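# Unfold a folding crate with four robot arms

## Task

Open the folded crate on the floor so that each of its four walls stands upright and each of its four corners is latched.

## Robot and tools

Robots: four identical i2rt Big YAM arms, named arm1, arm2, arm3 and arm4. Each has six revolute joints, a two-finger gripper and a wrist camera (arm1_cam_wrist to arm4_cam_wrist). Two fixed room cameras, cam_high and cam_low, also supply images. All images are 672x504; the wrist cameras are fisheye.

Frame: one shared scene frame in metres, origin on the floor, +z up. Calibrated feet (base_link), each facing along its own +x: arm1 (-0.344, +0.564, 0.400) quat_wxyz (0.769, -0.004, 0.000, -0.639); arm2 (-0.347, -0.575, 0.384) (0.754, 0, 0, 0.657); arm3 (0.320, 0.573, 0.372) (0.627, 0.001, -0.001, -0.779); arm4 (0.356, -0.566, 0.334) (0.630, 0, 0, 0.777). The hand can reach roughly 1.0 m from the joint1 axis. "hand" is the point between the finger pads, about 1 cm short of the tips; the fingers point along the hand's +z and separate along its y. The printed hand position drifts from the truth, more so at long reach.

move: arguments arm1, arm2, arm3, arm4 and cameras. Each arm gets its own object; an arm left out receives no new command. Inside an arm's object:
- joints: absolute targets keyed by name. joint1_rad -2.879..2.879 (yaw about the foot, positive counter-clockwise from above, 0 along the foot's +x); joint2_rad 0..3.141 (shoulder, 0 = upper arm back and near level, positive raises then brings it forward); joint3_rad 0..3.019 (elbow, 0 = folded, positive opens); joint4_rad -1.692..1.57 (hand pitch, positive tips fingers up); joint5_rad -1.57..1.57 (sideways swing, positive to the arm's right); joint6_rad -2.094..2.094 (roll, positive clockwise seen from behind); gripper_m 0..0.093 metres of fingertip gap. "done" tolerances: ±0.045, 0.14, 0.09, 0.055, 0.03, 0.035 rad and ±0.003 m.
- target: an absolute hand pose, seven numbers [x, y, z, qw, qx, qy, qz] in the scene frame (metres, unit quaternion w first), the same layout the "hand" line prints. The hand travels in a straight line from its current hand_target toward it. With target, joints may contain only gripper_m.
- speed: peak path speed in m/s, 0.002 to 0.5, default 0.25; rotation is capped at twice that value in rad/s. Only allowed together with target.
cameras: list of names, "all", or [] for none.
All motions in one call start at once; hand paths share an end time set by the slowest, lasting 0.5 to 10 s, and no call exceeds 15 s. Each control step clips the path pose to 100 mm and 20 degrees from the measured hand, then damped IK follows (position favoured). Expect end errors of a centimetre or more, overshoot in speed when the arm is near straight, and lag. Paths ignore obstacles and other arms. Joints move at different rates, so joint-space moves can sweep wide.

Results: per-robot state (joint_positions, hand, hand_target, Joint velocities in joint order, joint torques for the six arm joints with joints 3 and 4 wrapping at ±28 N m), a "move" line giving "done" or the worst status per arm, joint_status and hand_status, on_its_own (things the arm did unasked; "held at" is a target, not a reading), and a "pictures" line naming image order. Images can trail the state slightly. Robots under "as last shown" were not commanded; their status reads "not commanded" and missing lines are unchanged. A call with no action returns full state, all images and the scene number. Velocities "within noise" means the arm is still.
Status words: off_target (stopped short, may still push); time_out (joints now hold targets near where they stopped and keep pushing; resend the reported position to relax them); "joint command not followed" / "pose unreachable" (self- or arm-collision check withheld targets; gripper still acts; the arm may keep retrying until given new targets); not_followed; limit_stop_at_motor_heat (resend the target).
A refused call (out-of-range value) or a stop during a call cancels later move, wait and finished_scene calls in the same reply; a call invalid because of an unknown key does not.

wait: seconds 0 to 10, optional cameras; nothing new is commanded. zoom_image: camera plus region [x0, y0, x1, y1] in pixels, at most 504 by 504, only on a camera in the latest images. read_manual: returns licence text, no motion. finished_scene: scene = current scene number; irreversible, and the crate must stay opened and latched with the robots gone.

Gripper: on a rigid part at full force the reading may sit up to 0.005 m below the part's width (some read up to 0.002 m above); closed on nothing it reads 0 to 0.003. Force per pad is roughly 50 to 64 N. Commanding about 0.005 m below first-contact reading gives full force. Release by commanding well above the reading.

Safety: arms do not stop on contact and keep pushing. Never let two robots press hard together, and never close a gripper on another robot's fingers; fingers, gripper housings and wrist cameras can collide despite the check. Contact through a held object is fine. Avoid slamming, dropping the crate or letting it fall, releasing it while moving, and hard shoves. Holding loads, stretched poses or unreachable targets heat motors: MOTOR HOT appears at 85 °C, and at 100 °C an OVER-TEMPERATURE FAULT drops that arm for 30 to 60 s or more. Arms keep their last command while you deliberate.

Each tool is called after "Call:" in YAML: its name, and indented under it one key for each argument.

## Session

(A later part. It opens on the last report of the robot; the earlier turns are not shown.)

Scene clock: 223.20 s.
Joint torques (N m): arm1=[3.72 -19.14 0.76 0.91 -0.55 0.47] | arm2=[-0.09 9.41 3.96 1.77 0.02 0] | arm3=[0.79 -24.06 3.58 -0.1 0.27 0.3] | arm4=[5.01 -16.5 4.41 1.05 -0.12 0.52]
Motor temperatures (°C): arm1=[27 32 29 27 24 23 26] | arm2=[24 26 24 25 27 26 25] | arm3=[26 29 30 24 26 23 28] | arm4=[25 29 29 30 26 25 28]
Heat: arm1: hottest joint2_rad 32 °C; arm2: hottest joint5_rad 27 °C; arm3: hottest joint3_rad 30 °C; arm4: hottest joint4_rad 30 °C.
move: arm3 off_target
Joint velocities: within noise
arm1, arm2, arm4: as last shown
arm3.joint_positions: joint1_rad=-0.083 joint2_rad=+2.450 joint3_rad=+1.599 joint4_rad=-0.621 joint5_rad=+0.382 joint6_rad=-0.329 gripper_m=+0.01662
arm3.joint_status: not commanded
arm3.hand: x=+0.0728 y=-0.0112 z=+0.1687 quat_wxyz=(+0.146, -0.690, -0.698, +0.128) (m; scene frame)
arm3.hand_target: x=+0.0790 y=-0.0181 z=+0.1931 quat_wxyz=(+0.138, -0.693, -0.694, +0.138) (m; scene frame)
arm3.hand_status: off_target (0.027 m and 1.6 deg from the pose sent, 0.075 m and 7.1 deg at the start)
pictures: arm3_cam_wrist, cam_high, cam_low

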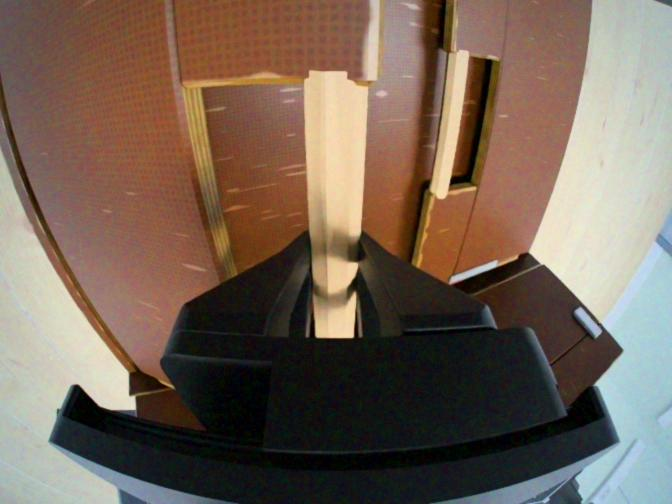

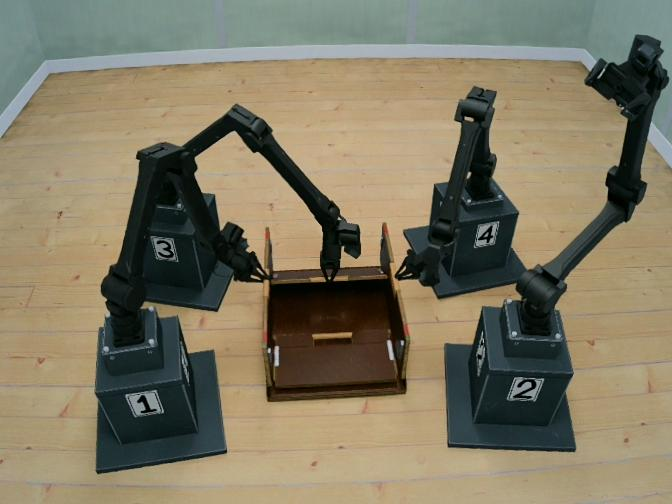

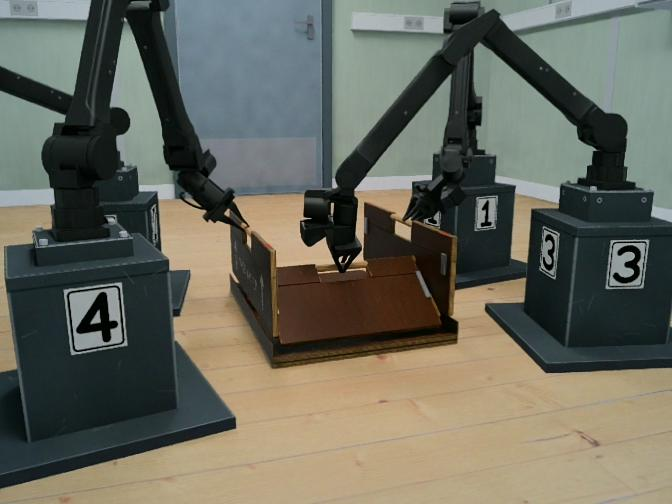

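Call:
move:
  arm3: {"target": [0.117, -0.020, 0.224, -0.183, 0.683, 0.683, -0.183], "speed": 0.1}

Call:
move:
  arm3: {"target": [0.160, -0.022, 0.244, -0.2273, 0.6696, 0.6696, -0.2273], "speed": 0.1}
  cameras: ["cam_high", "cam_low", "arm3_cam_wrist"]

Call:
zoom_image:
  camera: "cam_low"
  region: [220, 190, 470, 380]

Call:
zoom_image:
  camera: "cam_high"
  region: [240, 210, 440, 410]

Scene clock: 230.10 s.
Joint torques (N m): arm1=[4.54 -18.55 0.91 1.05 -0.53 0.51] | arm2=[-0.09 9.41 3.96 1.78 0.03 0] | arm3=[1.14 -23.59 4.18 -0.38 0.29 0.38] | arm4=[4.95 -16.5 4.42 1.03 -0.12 0.52]
Motor temperatures (°C): arm1=[27 32 29 27 24 23 26] | arm2=[24 26 24 25 27 26 25] | arm3=[26 30 30 24 26 23 28] | arm4=[25 30 29 30 26 25 28]
Heat: arm1: hottest joint2_rad 32 °C; arm2: hottest joint5_rad 27 °C; arm3: hottest joint2_rad 30 °C; arm4: hottest joint2_rad 30 °C.
move: arm3 off_target
Joint velocities: within noise
arm1, arm2, arm4: as last shown
arm3.joint_positions: joint1_rad=-0.006 joint2_rad=+2.391 joint3_rad=+1.538 joint4_rad=-0.621 joint5_rad=+0.519 joint6_rad=-0.249 gripper_m=+0.01653
arm3.joint_status: not commanded
arm3.hand: x=+0.1004 y=-0.0105 z=+0.1984 quat_wxyz=(+0.193, -0.682, -0.684, +0.173) (m; scene frame)
arm3.hand_target: x=+0.1115 y=-0.0184 z=+0.2229 quat_wxyz=(+0.183, -0.686, -0.680, +0.182) (m; scene frame)
arm3.hand_status: off_target (0.032 m and 1.6 deg from the pose sent, 0.071 m and 7.8 deg at the start)
pictures: none

Scene clock: 231.40 s.
Joint torques (N m): arm1=[4.84 -18.78 0.75 1.09 -0.52 0.45] | arm2=[-0.09 9.41 3.95 1.8 0.02 0] | arm3=[2.14 -22.89 4.38 -0.23 0.06 0.3] | arm4=[4.95 -16.5 4.41 1.03 -0.12 0.52]
Motor temperatures (°C): arm1=[27 32 29 27 24 23 26] | arm2=[24 26 24 25 27 26 25] | arm3=[26 30 30 24 26 23 28] | arm4=[25 30 29 30 26 25 28]
Heat: arm1: hottest joint2_rad 32 °C; arm2: hottest joint5_rad 27 °C; arm3: hottest joint2_rad 30 °C; arm4: hottest joint2_rad 30 °C.
move: arm3 off_target
Joint velocities: within noise
arm1, arm2, arm4: as last shown
arm3.joint_positions: joint1_rad=+0.086 joint2_rad=+2.360 joint3_rad=+1.516 joint4_rad=-0.684 joint5_rad=+0.671 joint6_rad=-0.134 gripper_m=+0.01639
arm3.joint_status: not commanded
arm3.hand: x=+0.1354 y=-0.0089 z=+0.2245 quat_wxyz=(+0.248, -0.671, -0.664, +0.215) (m; scene frame)
arm3.hand_target: x=+0.1588 y=-0.0206 z=+0.2435 quat_wxyz=(+0.231, -0.668, -0.671, +0.225) (m; scene frame)
arm3.hand_status: off_target (0.034 m and 2.8 deg from the pose sent, 0.076 m and 7.7 deg at the start)
pictures: arm3_cam_wrist, cam_high, cam_low

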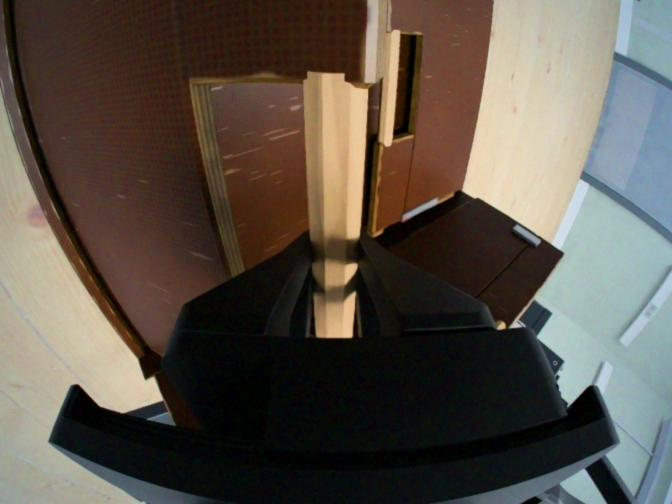

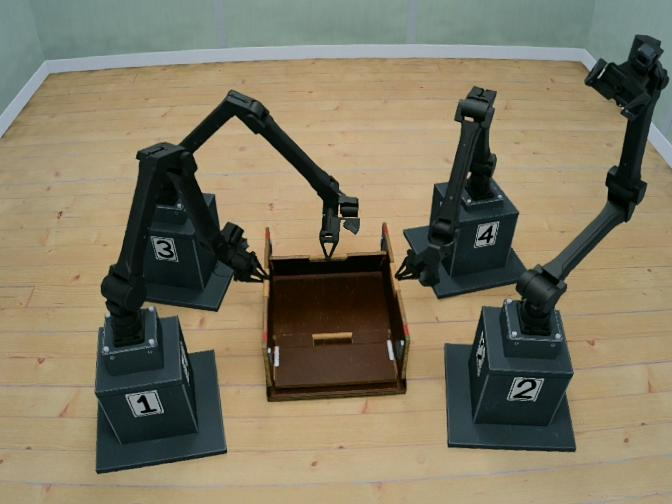

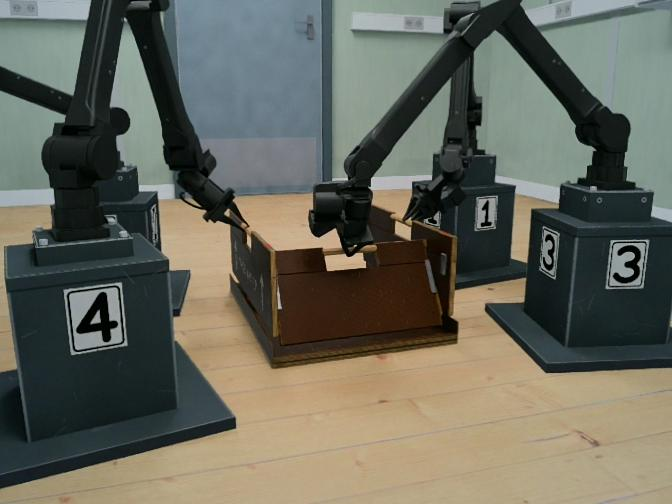

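Scaled by 2.016 from the camera's 672x504 image, which has a finer 960x720 frame.

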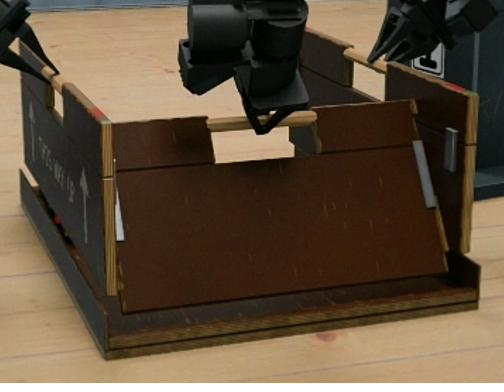

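Scaled by 2.520 from the camera's 672x504 image, which has a finer 960x720 frame.

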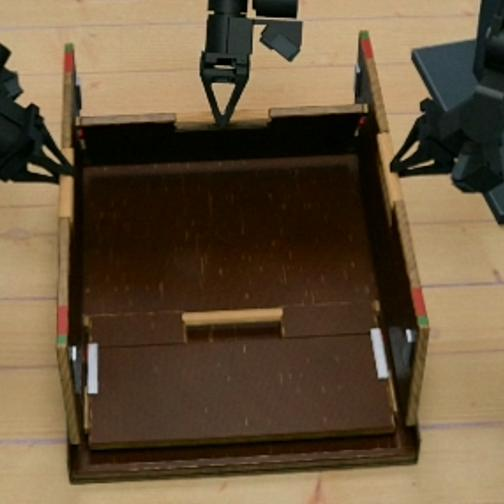

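Call:
move:
  arm3: {"target": [0.195, -0.025, 0.254, -0.2418, 0.6645, 0.6645, -0.2418], "speed": 0.1}
  cameras: ["cam_high", "cam_low", "arm3_cam_wrist"]

Call:
zoom_image:
  camera: "cam_low"
  region: [220, 190, 470, 380]

Call:
zoom_image:
  camera: "cam_high"
  region: [240, 210, 440, 410]

Scene clock: 235.73 s.
Joint torques (N m): arm1=[4.19 -18.78 0.77 0.88 -0.55 0.51] | arm2=[-0.09 9.47 3.97 1.78 0.03 0] | arm3=[3.78 -21.6 5.29 -0.17 -0.45 0.34] | arm4=[4.95 -16.5 4.41 1.03 -0.12 0.51]
Motor temperatures (°C): arm1=[27 32 29 27 24 23 27] | arm2=[24 26 24 25 27 26 25] | arm3=[26 30 30 24 26 23 28] | arm4=[25 30 28 30 26 25 28]
Heat: arm1: hottest joint2_rad 32 °C; arm2: hottest joint5_rad 27 °C; arm3: hottest joint2_rad 30 °C; arm4: hottest joint2_rad 30 °C.
move: arm3 off_target
Joint velocities: within noise
arm1, arm2, arm4: as last shown
arm3.joint_positions: joint1_rad=+0.140 joint2_rad=+2.348 joint3_rad=+1.516 joint4_rad=-0.744 joint5_rad=+0.729 joint6_rad=-0.053 gripper_m=+0.01636
arm3.joint_status: not commanded
arm3.hand: x=+0.1598 y=-0.0083 z=+0.2380 quat_wxyz=(+0.268, -0.668, -0.654, +0.233) (m; scene frame)
arm3.hand_target: x=+0.1932 y=-0.0250 z=+0.2542 quat_wxyz=(+0.241, -0.665, -0.664, +0.243) (m; scene frame)
arm3.hand_status: off_target (0.042 m and 3.4 deg from the pose sent, 0.068 m and 3.2 deg at the start)
pictures: arm3_cam_wrist, cam_high, cam_low

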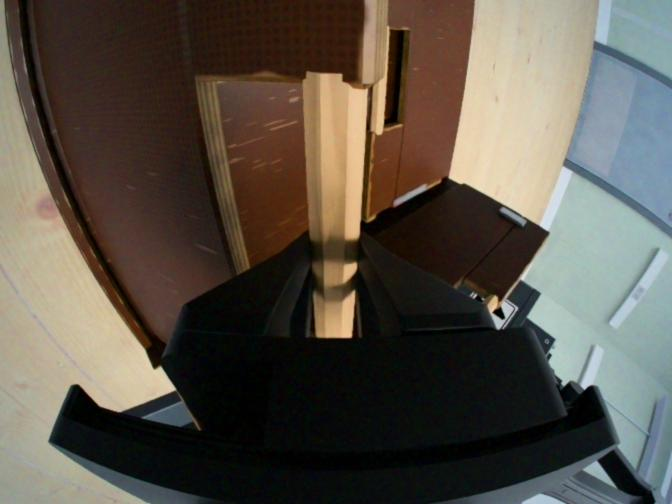

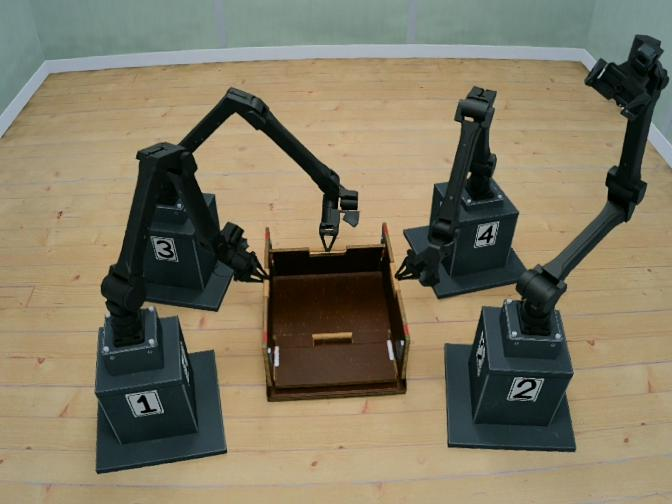

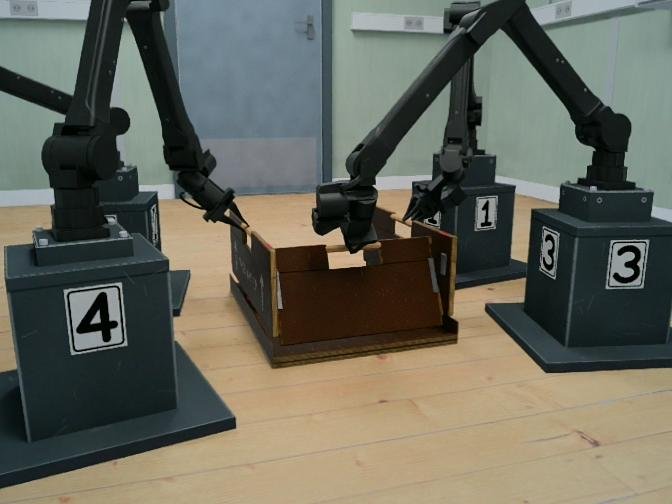

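Scaled by 2.016 from the camera's 672x504 image, which has a finer 960x720 frame.

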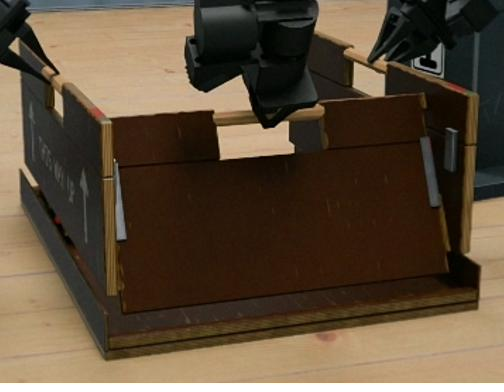

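Scaled by 2.520 from the camera's 672x504 image, which has a finer 960x720 frame.

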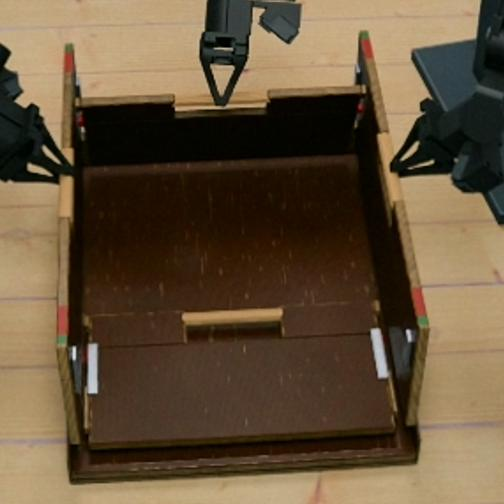

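Call:
move:
  arm3: {"target": [0.240, -0.027, 0.258, -0.2706, 0.6533, 0.6533, -0.2706], "speed": 0.08}
  cameras: ["cam_high", "cam_low", "arm3_cam_wrist"]

Call:
zoom_image:
  camera: "cam_low"
  region: [220, 190, 470, 380]

Call:
zoom_image:
  camera: "cam_high"
  region: [240, 210, 440, 410]

Scene clock: 238.33 s.
Joint torques (N m): arm1=[4.13 -18.73 0.8 1.2 -0.55 0.46] | arm2=[-0.03 9.35 3.97 1.78 0.02 0] | arm3=[3.31 -19.37 7.6 -0.34 -0.7 0.22] | arm4=[5.01 -16.5 4.42 1.03 -0.12 0.51]
Motor temperatures (°C): arm1=[27 31 29 27 24 23 27] | arm2=[24 26 24 25 27 26 25] | arm3=[26 30 30 24 26 23 28] | arm4=[25 30 28 30 26 25 28]
Heat: arm1: hottest joint2_rad 31 °C; arm2: hottest joint5_rad 27 °C; arm3: hottest joint2_rad 30 °C; arm4: hottest joint2_rad 30 °C.
move: arm3 off_target
Joint velocities: within noise
arm1, arm4: as last shown
arm2.joint_positions: joint1_rad=+0.742 joint2_rad=+0.378 joint3_rad=+1.702 joint4_rad=-1.262 joint5_rad=-0.142 joint6_rad=-0.320 gripper_m=+0.09396
arm2.joint_status: not commanded
arm2.hand: x=-0.3865 y=-0.5610 z=+1.1031 quat_wxyz=(-0.397, +0.664, -0.167, -0.611) (m; scene frame)
arm2.hand_target: x=-0.3859 y=-0.5619 z=+1.1085 quat_wxyz=(-0.399, +0.660, -0.165, -0.614) (m; scene frame)
arm2.hand_status: not commanded
arm3.joint_positions: joint1_rad=+0.239 joint2_rad=+2.348 joint3_rad=+1.524 joint4_rad=-0.845 joint5_rad=+0.824 joint6_rad=+0.090 gripper_m=+0.01638
arm3.joint_status: not commanded
arm3.hand: x=+0.2063 y=-0.0060 z=+0.2526 quat_wxyz=(+0.299, -0.655, -0.640, +0.268) (m; scene frame)
arm3.hand_target: x=+0.2395 y=-0.0260 z=+0.2586 quat_wxyz=(+0.271, -0.652, -0.654, +0.271) (m; scene frame)
arm3.hand_status: off_target (0.040 m and 3.6 deg from the pose sent, 0.085 m and 4.7 deg at the start)
pictures: arm3_cam_wrist, cam_high, cam_low

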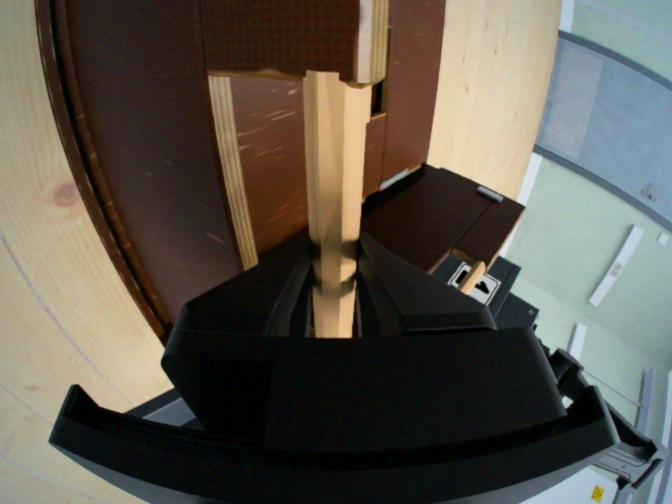

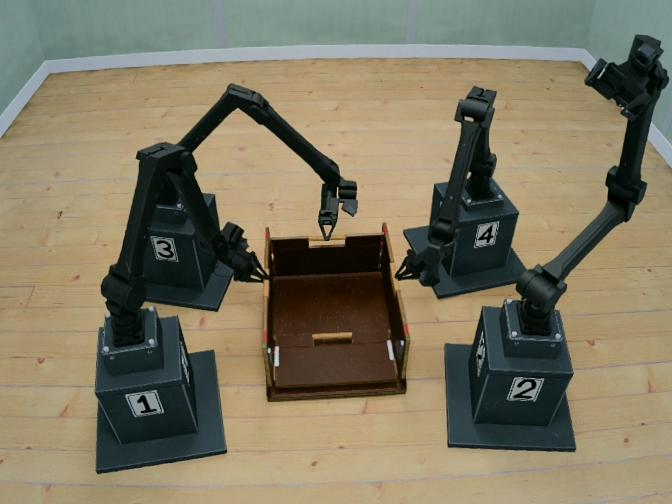

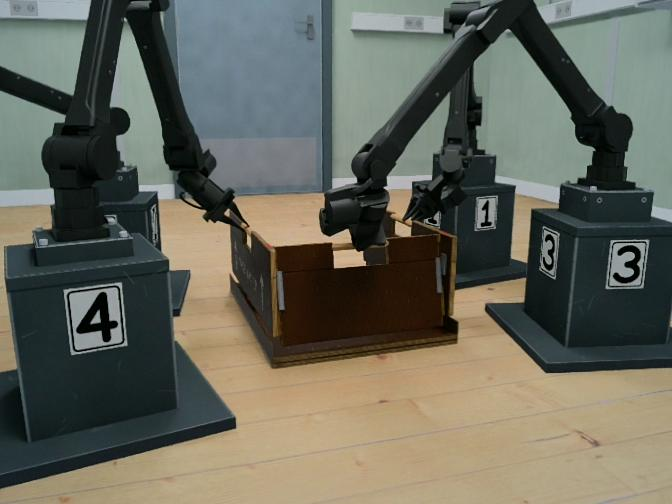

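Scaled by 2.016 from the camera's 672x504 image, which has a finer 960x720 frame.

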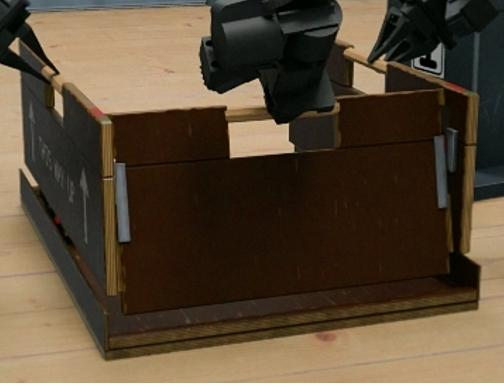

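Scaled by 2.520 from the camera's 672x504 image, which has a finer 960x720 frame.

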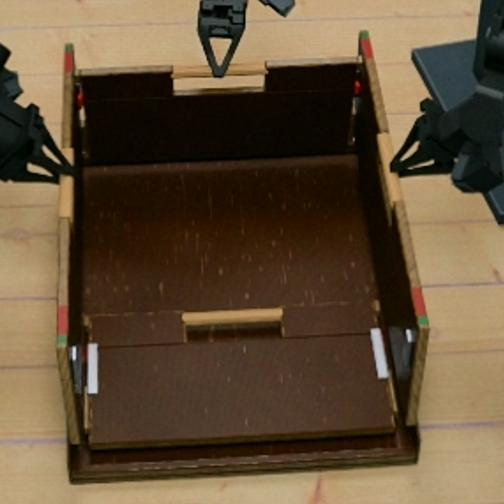

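Call:
move:
  arm3: {"target": [0.270, -0.030, 0.258, -0.2706, 0.6533, 0.6533, -0.2706], "speed": 0.08}
  cameras: ["cam_high", "cam_low", "arm3_cam_wrist"]

Call:
zoom_image:
  camera: "cam_low"
  region: [220, 190, 470, 380]

Call:
zoom_image:
  camera: "cam_high"
  region: [240, 210, 440, 410]

Scene clock: 242.30 s.
Joint torques (N m): arm1=[3.96 -18.61 0.84 0.88 -0.56 0.44] | arm2=[-0.09 9.47 3.96 1.8 0.03 0] | arm3=[5.07 -18.78 8.42 -0.53 -0.79 0.38] | arm4=[4.95 -16.5 4.42 1.03 -0.12 0.51]
Motor temperatures (°C): arm1=[27 31 29 27 24 23 27] | arm2=[24 26 24 25 27 26 25] | arm3=[26 30 30 24 26 23 28] | arm4=[25 30 28 30 26 25 28]
Heat: arm1: hottest joint2_rad 31 °C; arm2: hottest joint5_rad 27 °C; arm3: hottest joint2_rad 30 °C; arm4: hottest joint2_rad 30 °C.
move: arm3 off_target
Joint velocities: within noise
arm1, arm2, arm4: as last shown
arm1.joint_positions: joint1_rad=+0.797 joint2_rad=+2.188 joint3_rad=+0.827 joint4_rad=+0.288 joint5_rad=+0.671 joint6_rad=-0.736 gripper_m=+0.01690
arm1.hand: x=-0.0094 y=+0.2083 z=+0.2418 quat_wxyz=(+0.015, -0.013, -0.917, +0.397) (m; scene frame)
arm3.joint_positions: joint1_rad=+0.264 joint2_rad=+2.351 joint3_rad=+1.541 joint4_rad=-0.897 joint5_rad=+0.821 joint6_rad=+0.141 gripper_m=+0.01638
arm3.joint_status: not commanded
arm3.hand: x=+0.2208 y=-0.0057 z=+0.2558 quat_wxyz=(+0.301, -0.658, -0.637, +0.266) (m; scene frame)
arm3.hand_target: x=+0.2689 y=-0.0286 z=+0.2587 quat_wxyz=(+0.268, -0.654, -0.653, +0.273) (m; scene frame)
arm3.hand_status: off_target (0.055 m and 4.0 deg from the pose sent, 0.068 m and 3.6 deg at the start)
arm4.hand_target: x=-0.0376 y=-0.2421 z=+0.2566 quat_wxyz=(-0.383, +0.924, +0.001, +0.001) (m; scene frame)
pictures: arm3_cam_wrist, cam_high, cam_low

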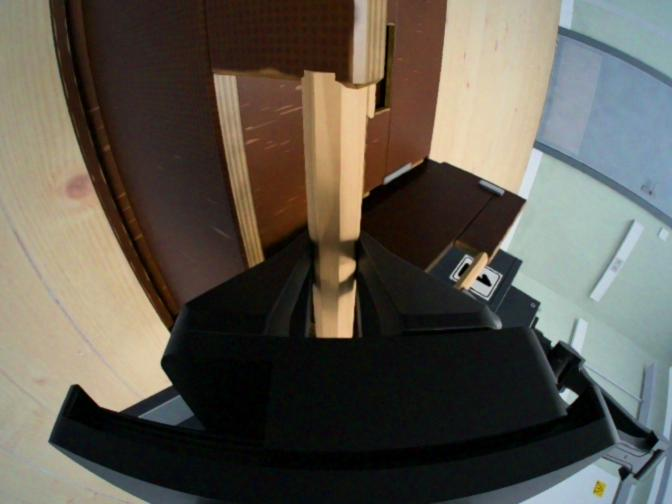

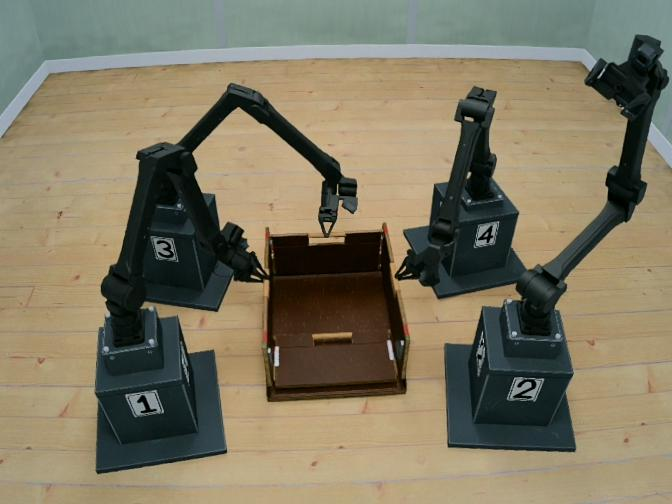

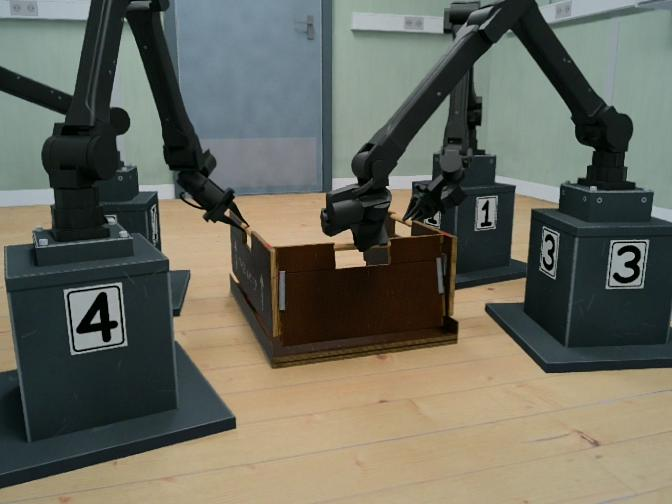

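Scaled by 2.016 from the camera's 672x504 image, which has a finer 960x720 frame.

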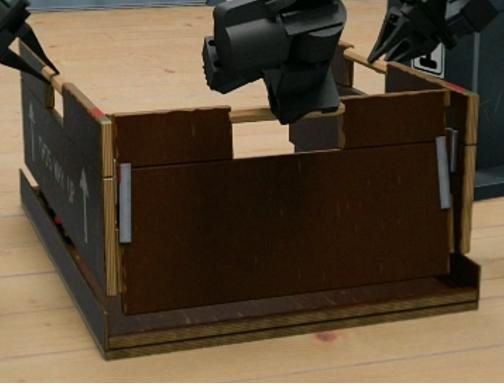

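Scaled by 2.520 from the camera's 672x504 image, which has a finer 960x720 frame.

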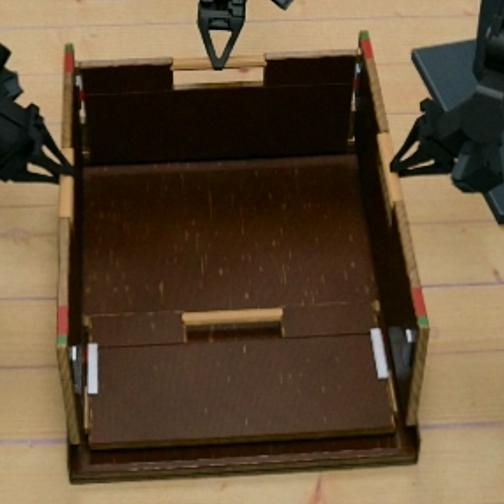

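Call:
zoom_image:
  camera: "cam_low"
  region: [410, 220, 470, 280]

Call:
zoom_image:
  camera: "cam_low"
  region: [255, 240, 315, 300]

Call:
zoom_image:
  camera: "cam_high"
  region: [350, 215, 410, 275]

Call:
zoom_image:
  camera: "cam_high"
  region: [250, 215, 310, 275]

Scaled by 8.400 from the camera's 672x504 image, which has a finer 960x720 frame.

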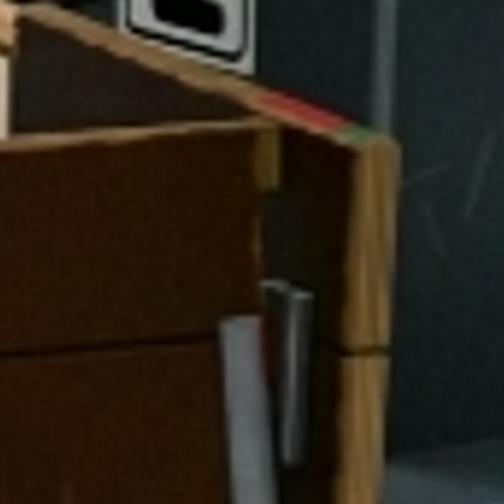

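Scaled by 8.400 from the camera's 672x504 image, which has a finer 960x720 frame.

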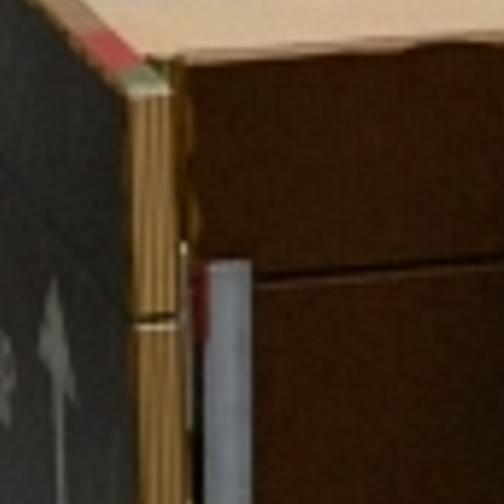

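Scaled by 8.400 from the camera's 672x504 image, which has a finer 960x720 frame.

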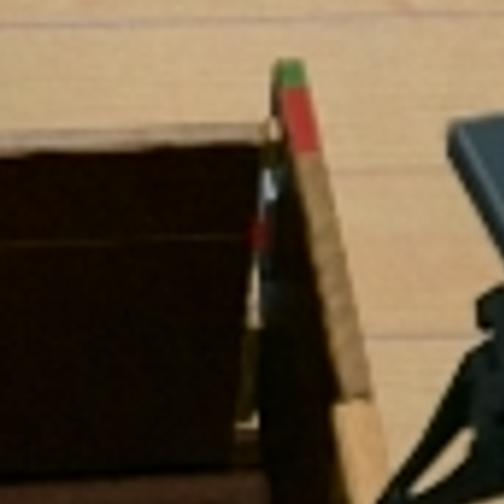

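Scaled by 8.400 from the camera's 672x504 image, which has a finer 960x720 frame.

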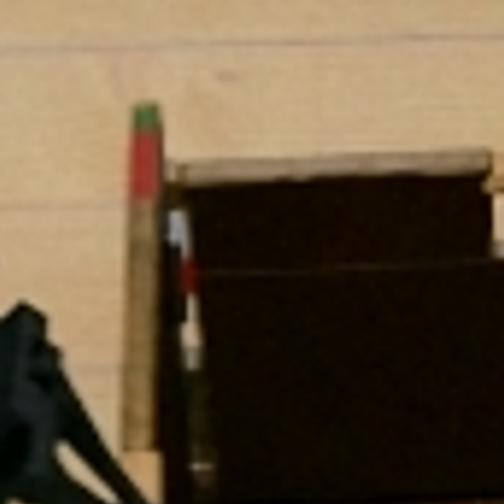

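Call:
move:
  arm3: {"target": [0.305, -0.030, 0.258, -0.2706, 0.6533, 0.6533, -0.2706], "speed": 0.08}
  cameras: ["cam_high", "cam_low"]

Call:
zoom_image:
  camera: "cam_low"
  region: [410, 220, 470, 280]

Call:
zoom_image:
  camera: "cam_high"
  region: [250, 210, 410, 290]

Scene clock: 249.30 s.
Joint torques (N m): arm1=[4.01 -18.61 0.75 0.9 -0.51 0.48] | arm2=[-0.03 9.41 3.96 1.78 0.03 0] | arm3=[4.84 -18.84 8.94 -0.35 -0.89 0.28] | arm4=[5.01 -16.5 4.46 1.03 -0.16 0.51]
Motor temperatures (°C): arm1=[27 31 28 27 24 23 27] | arm2=[24 26 24 25 27 26 24] | arm3=[26 30 31 24 26 23 28] | arm4=[25 30 28 30 26 25 28]
Heat: arm1: hottest joint2_rad 31 °C; arm2: hottest joint5_rad 27 °C; arm3: hottest joint3_rad 31 °C; arm4: hottest joint2_rad 30 °C.
move: arm3 off_target
Joint velocities: within noise
arm1.joint_positions: joint1_rad=+0.797 joint2_rad=+2.188 joint3_rad=+0.827 joint4_rad=+0.290 joint5_rad=+0.671 joint6_rad=-0.736 gripper_m=+0.01691
arm1.joint_status: not commanded
arm1.hand: x=-0.0092 y=+0.2082 z=+0.2419 quat_wxyz=(+0.015, -0.013, -0.917, +0.398) (m; scene frame)
arm1.hand_target: x=+0.0013 y=+0.2344 z=+0.2384 quat_wxyz=(+0.000, +0.000, -0.923, +0.384) (m; scene frame)
arm1.hand_status: not commanded
arm2: as last shown
arm3.joint_positions: joint1_rad=+0.324 joint2_rad=+2.364 joint3_rad=+1.573 joint4_rad=-0.991 joint5_rad=+0.813 joint6_rad=+0.231 gripper_m=+0.01638
arm3.joint_status: not commanded
arm3.hand: x=+0.2558 y=-0.0042 z=+0.2580 quat_wxyz=(+0.305, -0.657, -0.637, +0.264) (m; scene frame)
arm3.hand_target: x=+0.3046 y=-0.0260 z=+0.2587 quat_wxyz=(+0.272, -0.652, -0.655, +0.270) (m; scene frame)
arm3.hand_status: off_target (0.056 m and 4.5 deg from the pose sent, 0.088 m and 4.0 deg at the start)
arm4.joint_positions: joint1_rad=+0.850 joint2_rad=+1.990 joint3_rad=+0.905 joint4_rad=-0.063 joint5_rad=+0.694 joint6_rad=-0.654 gripper_m=+0.01277
arm4.joint_status: not commanded
arm4.hand: x=-0.0262 y=-0.2229 z=+0.2558 quat_wxyz=(-0.386, +0.922, -0.006, +0.019) (m; scene frame)
arm4.hand_target: x=-0.0383 y=-0.2419 z=+0.2569 quat_wxyz=(-0.383, +0.924, +0.000, +0.000) (m; scene frame)
arm4.hand_status: not commanded
pictures: cam_high, cam_low

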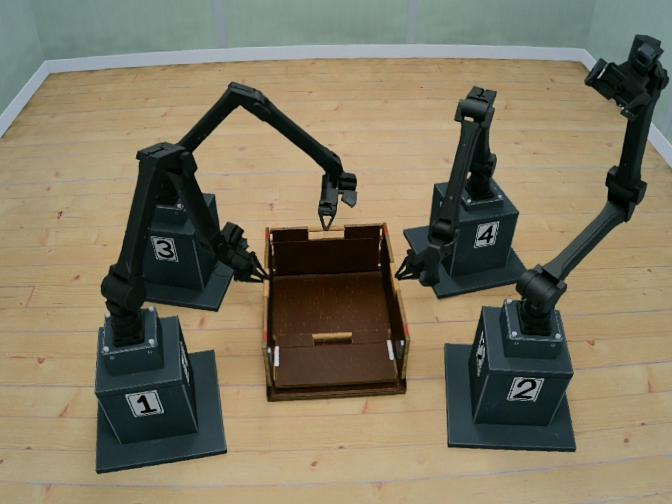

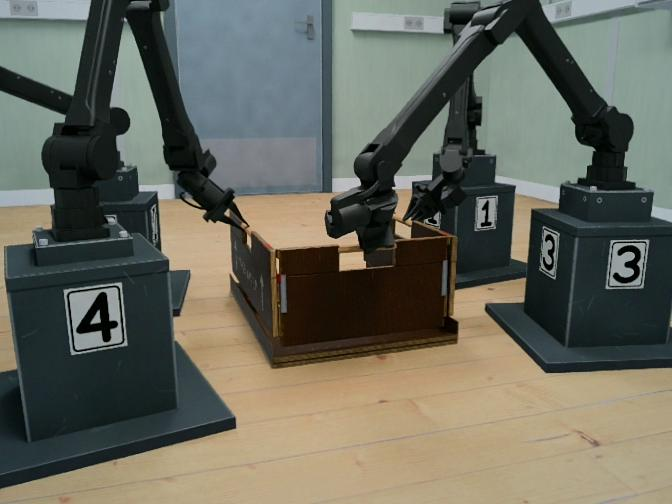

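Scaled by 8.400 from the camera's 672x504 image, which has a finer 960x720 frame.

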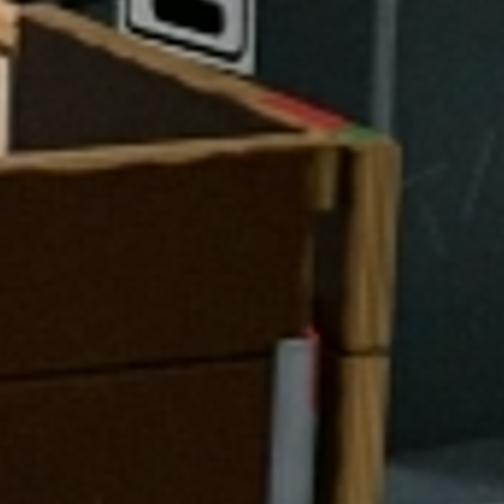

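Scaled by 3.150 from the camera's 672x504 image, which has a finer 960x720 frame.

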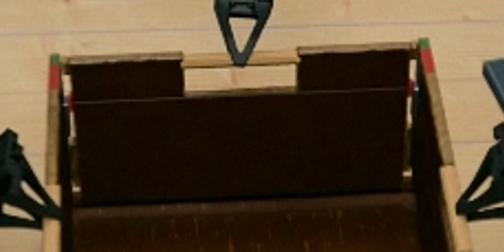

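Call:
move:
  arm3: {"target": [0.325, -0.030, 0.255, -0.2706, 0.6533, 0.6533, -0.2706], "speed": 0.06}
  cameras: ["cam_high", "cam_low"]

Call:
zoom_image:
  camera: "cam_low"
  region: [410, 220, 470, 280]

Call:
zoom_image:
  camera: "cam_high"
  region: [250, 210, 410, 290]

Call:
zoom_image:
  camera: "cam_low"
  region: [220, 210, 470, 380]

Scene clock: 251.77 s.
Joint torques (N m): arm1=[3.84 -18.67 0.77 0.98 -0.51 0.48] | arm2=[-0.09 9.47 3.96 1.78 0.02 0] | arm3=[7.88 -18.37 8.92 -0.35 -1.16 0.48] | arm4=[5.01 -16.5 4.46 1.02 -0.16 0.51]
Motor temperatures (°C): arm1=[27 31 28 27 24 23 27] | arm2=[24 26 24 25 27 26 24] | arm3=[26 29 31 24 27 23 28] | arm4=[25 30 28 30 26 25 28]
Heat: arm1: hottest joint2_rad 31 °C; arm2: hottest joint5_rad 27 °C; arm3: hottest joint3_rad 31 °C; arm4: hottest joint2_rad 30 °C.
move: arm3 off_target
Joint velocities: within noise
arm1, arm2, arm4: as last shown
arm3.joint_positions: joint1_rad=+0.324 joint2_rad=+2.374 joint3_rad=+1.590 joint4_rad=-1.018 joint5_rad=+0.813 joint6_rad=+0.253 gripper_m=+0.01638
arm3.joint_status: not commanded
arm3.hand: x=+0.2559 y=-0.0045 z=+0.2579 quat_wxyz=(+0.310, -0.661, -0.632, +0.262) (m; scene frame)
arm3.hand_target: x=+0.3233 y=-0.0254 z=+0.2566 quat_wxyz=(+0.269, -0.653, -0.654, +0.271) (m; scene frame)
arm3.hand_status: off_target (0.074 m and 5.3 deg from the pose sent, 0.074 m and 4.5 deg at the start)
pictures: cam_high, cam_low

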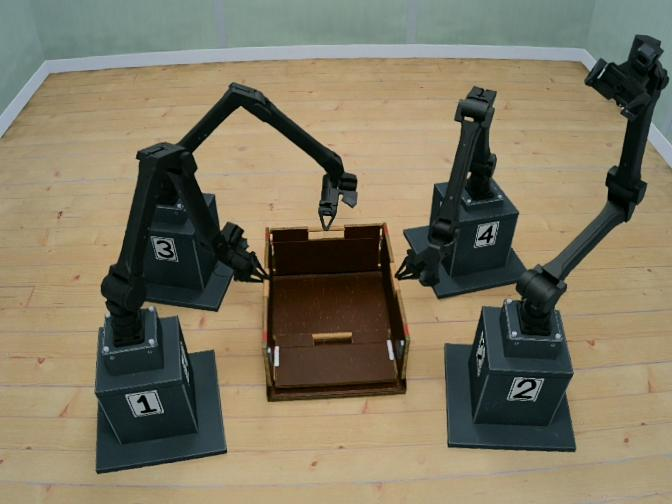

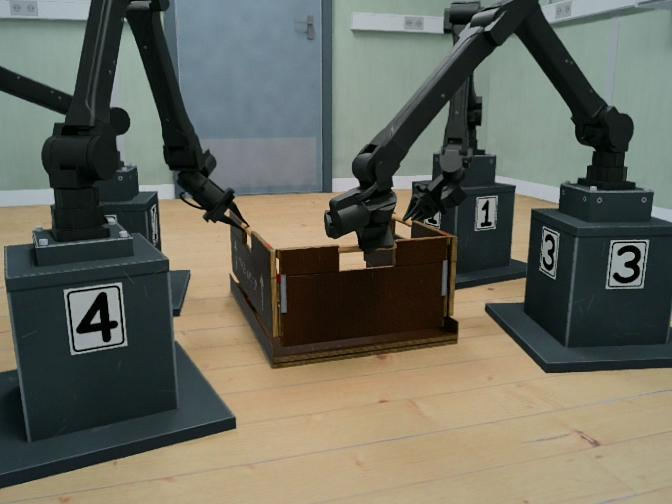

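Scaled by 8.400 from the camera's 672x504 image, which has a finer 960x720 frame.

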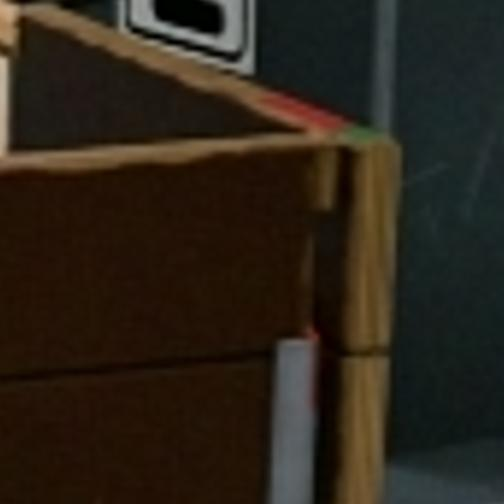

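Scaled by 3.150 from the camera's 672x504 image, which has a finer 960x720 frame.

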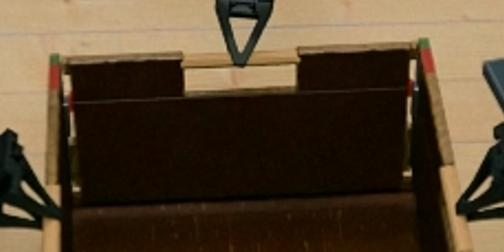

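Scaled by 2.016 from the camera's 672x504 image, which has a finer 960x720 frame.

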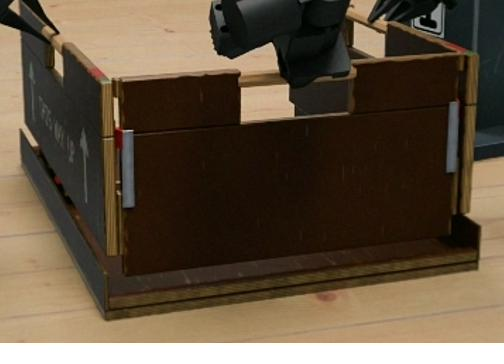

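Call:
move:
  arm1: {"target": [0.002, 0.208, 0.240, 0, 0, 0.9239, -0.3827], "speed": 0.05}
  arm4: {"target": [-0.039, -0.216, 0.257, -0.3827, 0.9239, 0, 0], "speed": 0.05}
  cameras: ["cam_high", "cam_low"]

Call:
zoom_image:
  camera: "cam_low"
  region: [410, 220, 470, 280]

Call:
zoom_image:
  camera: "cam_high"
  region: [250, 210, 410, 290]

Call:
zoom_image:
  camera: "cam_low"
  region: [220, 210, 470, 380]

Scene clock: 257.27 s.
Joint torques (N m): arm1=[0.79 -17.85 3.15 1.17 -1.01 0.12] | arm2=[-0.09 9.35 3.96 1.8 0.03 0] | arm3=[7.59 -18.9 8.8 -0.44 -1.13 0.5] | arm4=[1.79 -15.09 7.15 1.58 -0.46 0.02]
Motor temperatures (°C): arm1=[27 31 28 27 24 23 27] | arm2=[24 26 24 25 27 26 24] | arm3=[26 29 32 24 27 23 28] | arm4=[25 30 28 30 26 25 28]
Heat: arm1: hottest joint2_rad 31 °C; arm2: hottest joint5_rad 27 °C; arm3: hottest joint3_rad 32 °C; arm4: hottest joint2_rad 30 °C.
move: arm1 off_target; arm4 off_target
Joint velocities: within noise
arm1.joint_positions: joint1_rad=+0.787 joint2_rad=+2.186 joint3_rad=+0.830 joint4_rad=+0.290 joint5_rad=+0.655 joint6_rad=-0.748 gripper_m=+0.01691
arm1.joint_status: not commanded
arm1.hand: x=-0.0089 y=+0.2052 z=+0.2417 quat_wxyz=(+0.012, -0.010, -0.919, +0.394) (m; scene frame)
arm1.hand_target: x=+0.0018 y=+0.2079 z=+0.2399 quat_wxyz=(+0.000, +0.000, -0.924, +0.383) (m; scene frame)
arm1.hand_status: off_target (0.011 m and 2.3 deg from the pose sent, 0.011 m and 2.9 deg at the start)
arm2, arm3: as last shown
arm3.joint_positions: joint1_rad=+0.324 joint2_rad=+2.374 joint3_rad=+1.590 joint4_rad=-1.018 joint5_rad=+0.813 joint6_rad=+0.254 gripper_m=+0.01638
arm3.hand: x=+0.2559 y=-0.0045 z=+0.2579 quat_wxyz=(+0.309, -0.661, -0.631, +0.262) (m; scene frame)
arm4.joint_positions: joint1_rad=+0.843 joint2_rad=+1.990 joint3_rad=+0.905 joint4_rad=-0.055 joint5_rad=+0.682 joint6_rad=-0.668 gripper_m=+0.01277
arm4.joint_status: not commanded
arm4.hand: x=-0.0261 y=-0.2204 z=+0.2552 quat_wxyz=(-0.383, +0.924, -0.003, +0.016) (m; scene frame)
arm4.hand_target: x=-0.0389 y=-0.2166 z=+0.2568 quat_wxyz=(-0.383, +0.924, +0.001, +0.001) (m; scene frame)
arm4.hand_status: off_target (0.014 m and 1.9 deg from the pose sent, 0.015 m and 2.3 deg at the start)
pictures: cam_high, cam_low

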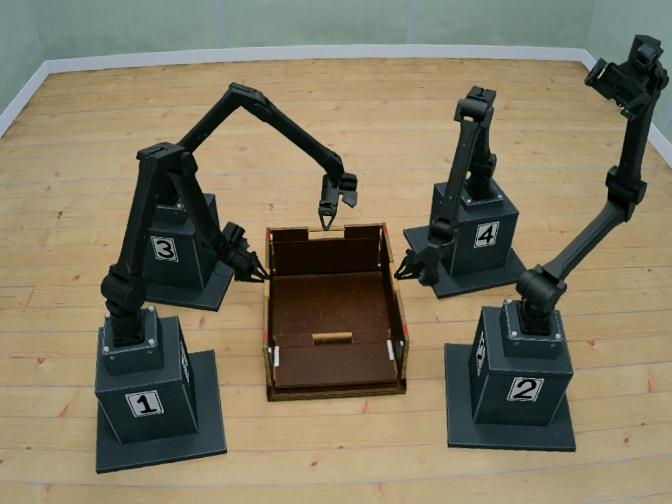

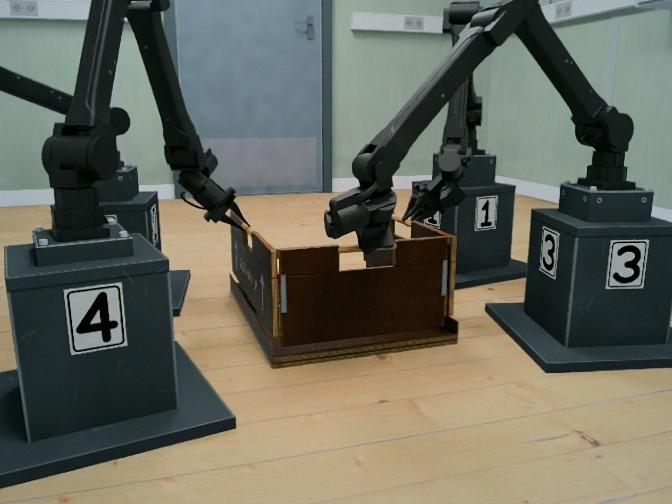

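Scaled by 8.400 from the camera's 672x504 image, which has a finer 960x720 frame.

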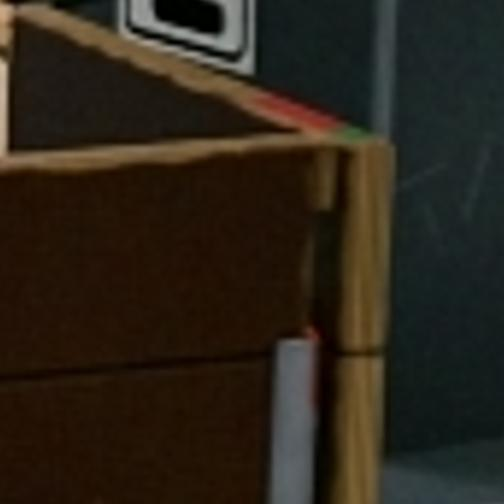

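Scaled by 3.150 from the camera's 672x504 image, which has a finer 960x720 frame.

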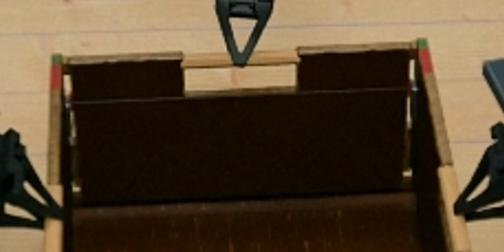

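Scaled by 2.016 from the camera's 672x504 image, which has a finer 960x720 frame.

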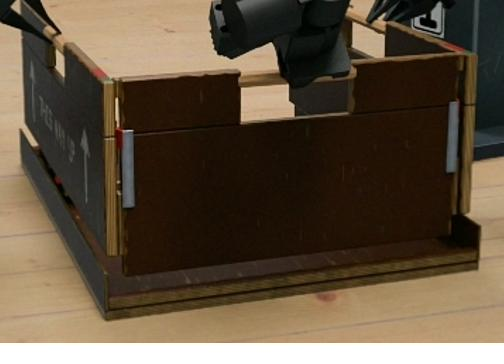

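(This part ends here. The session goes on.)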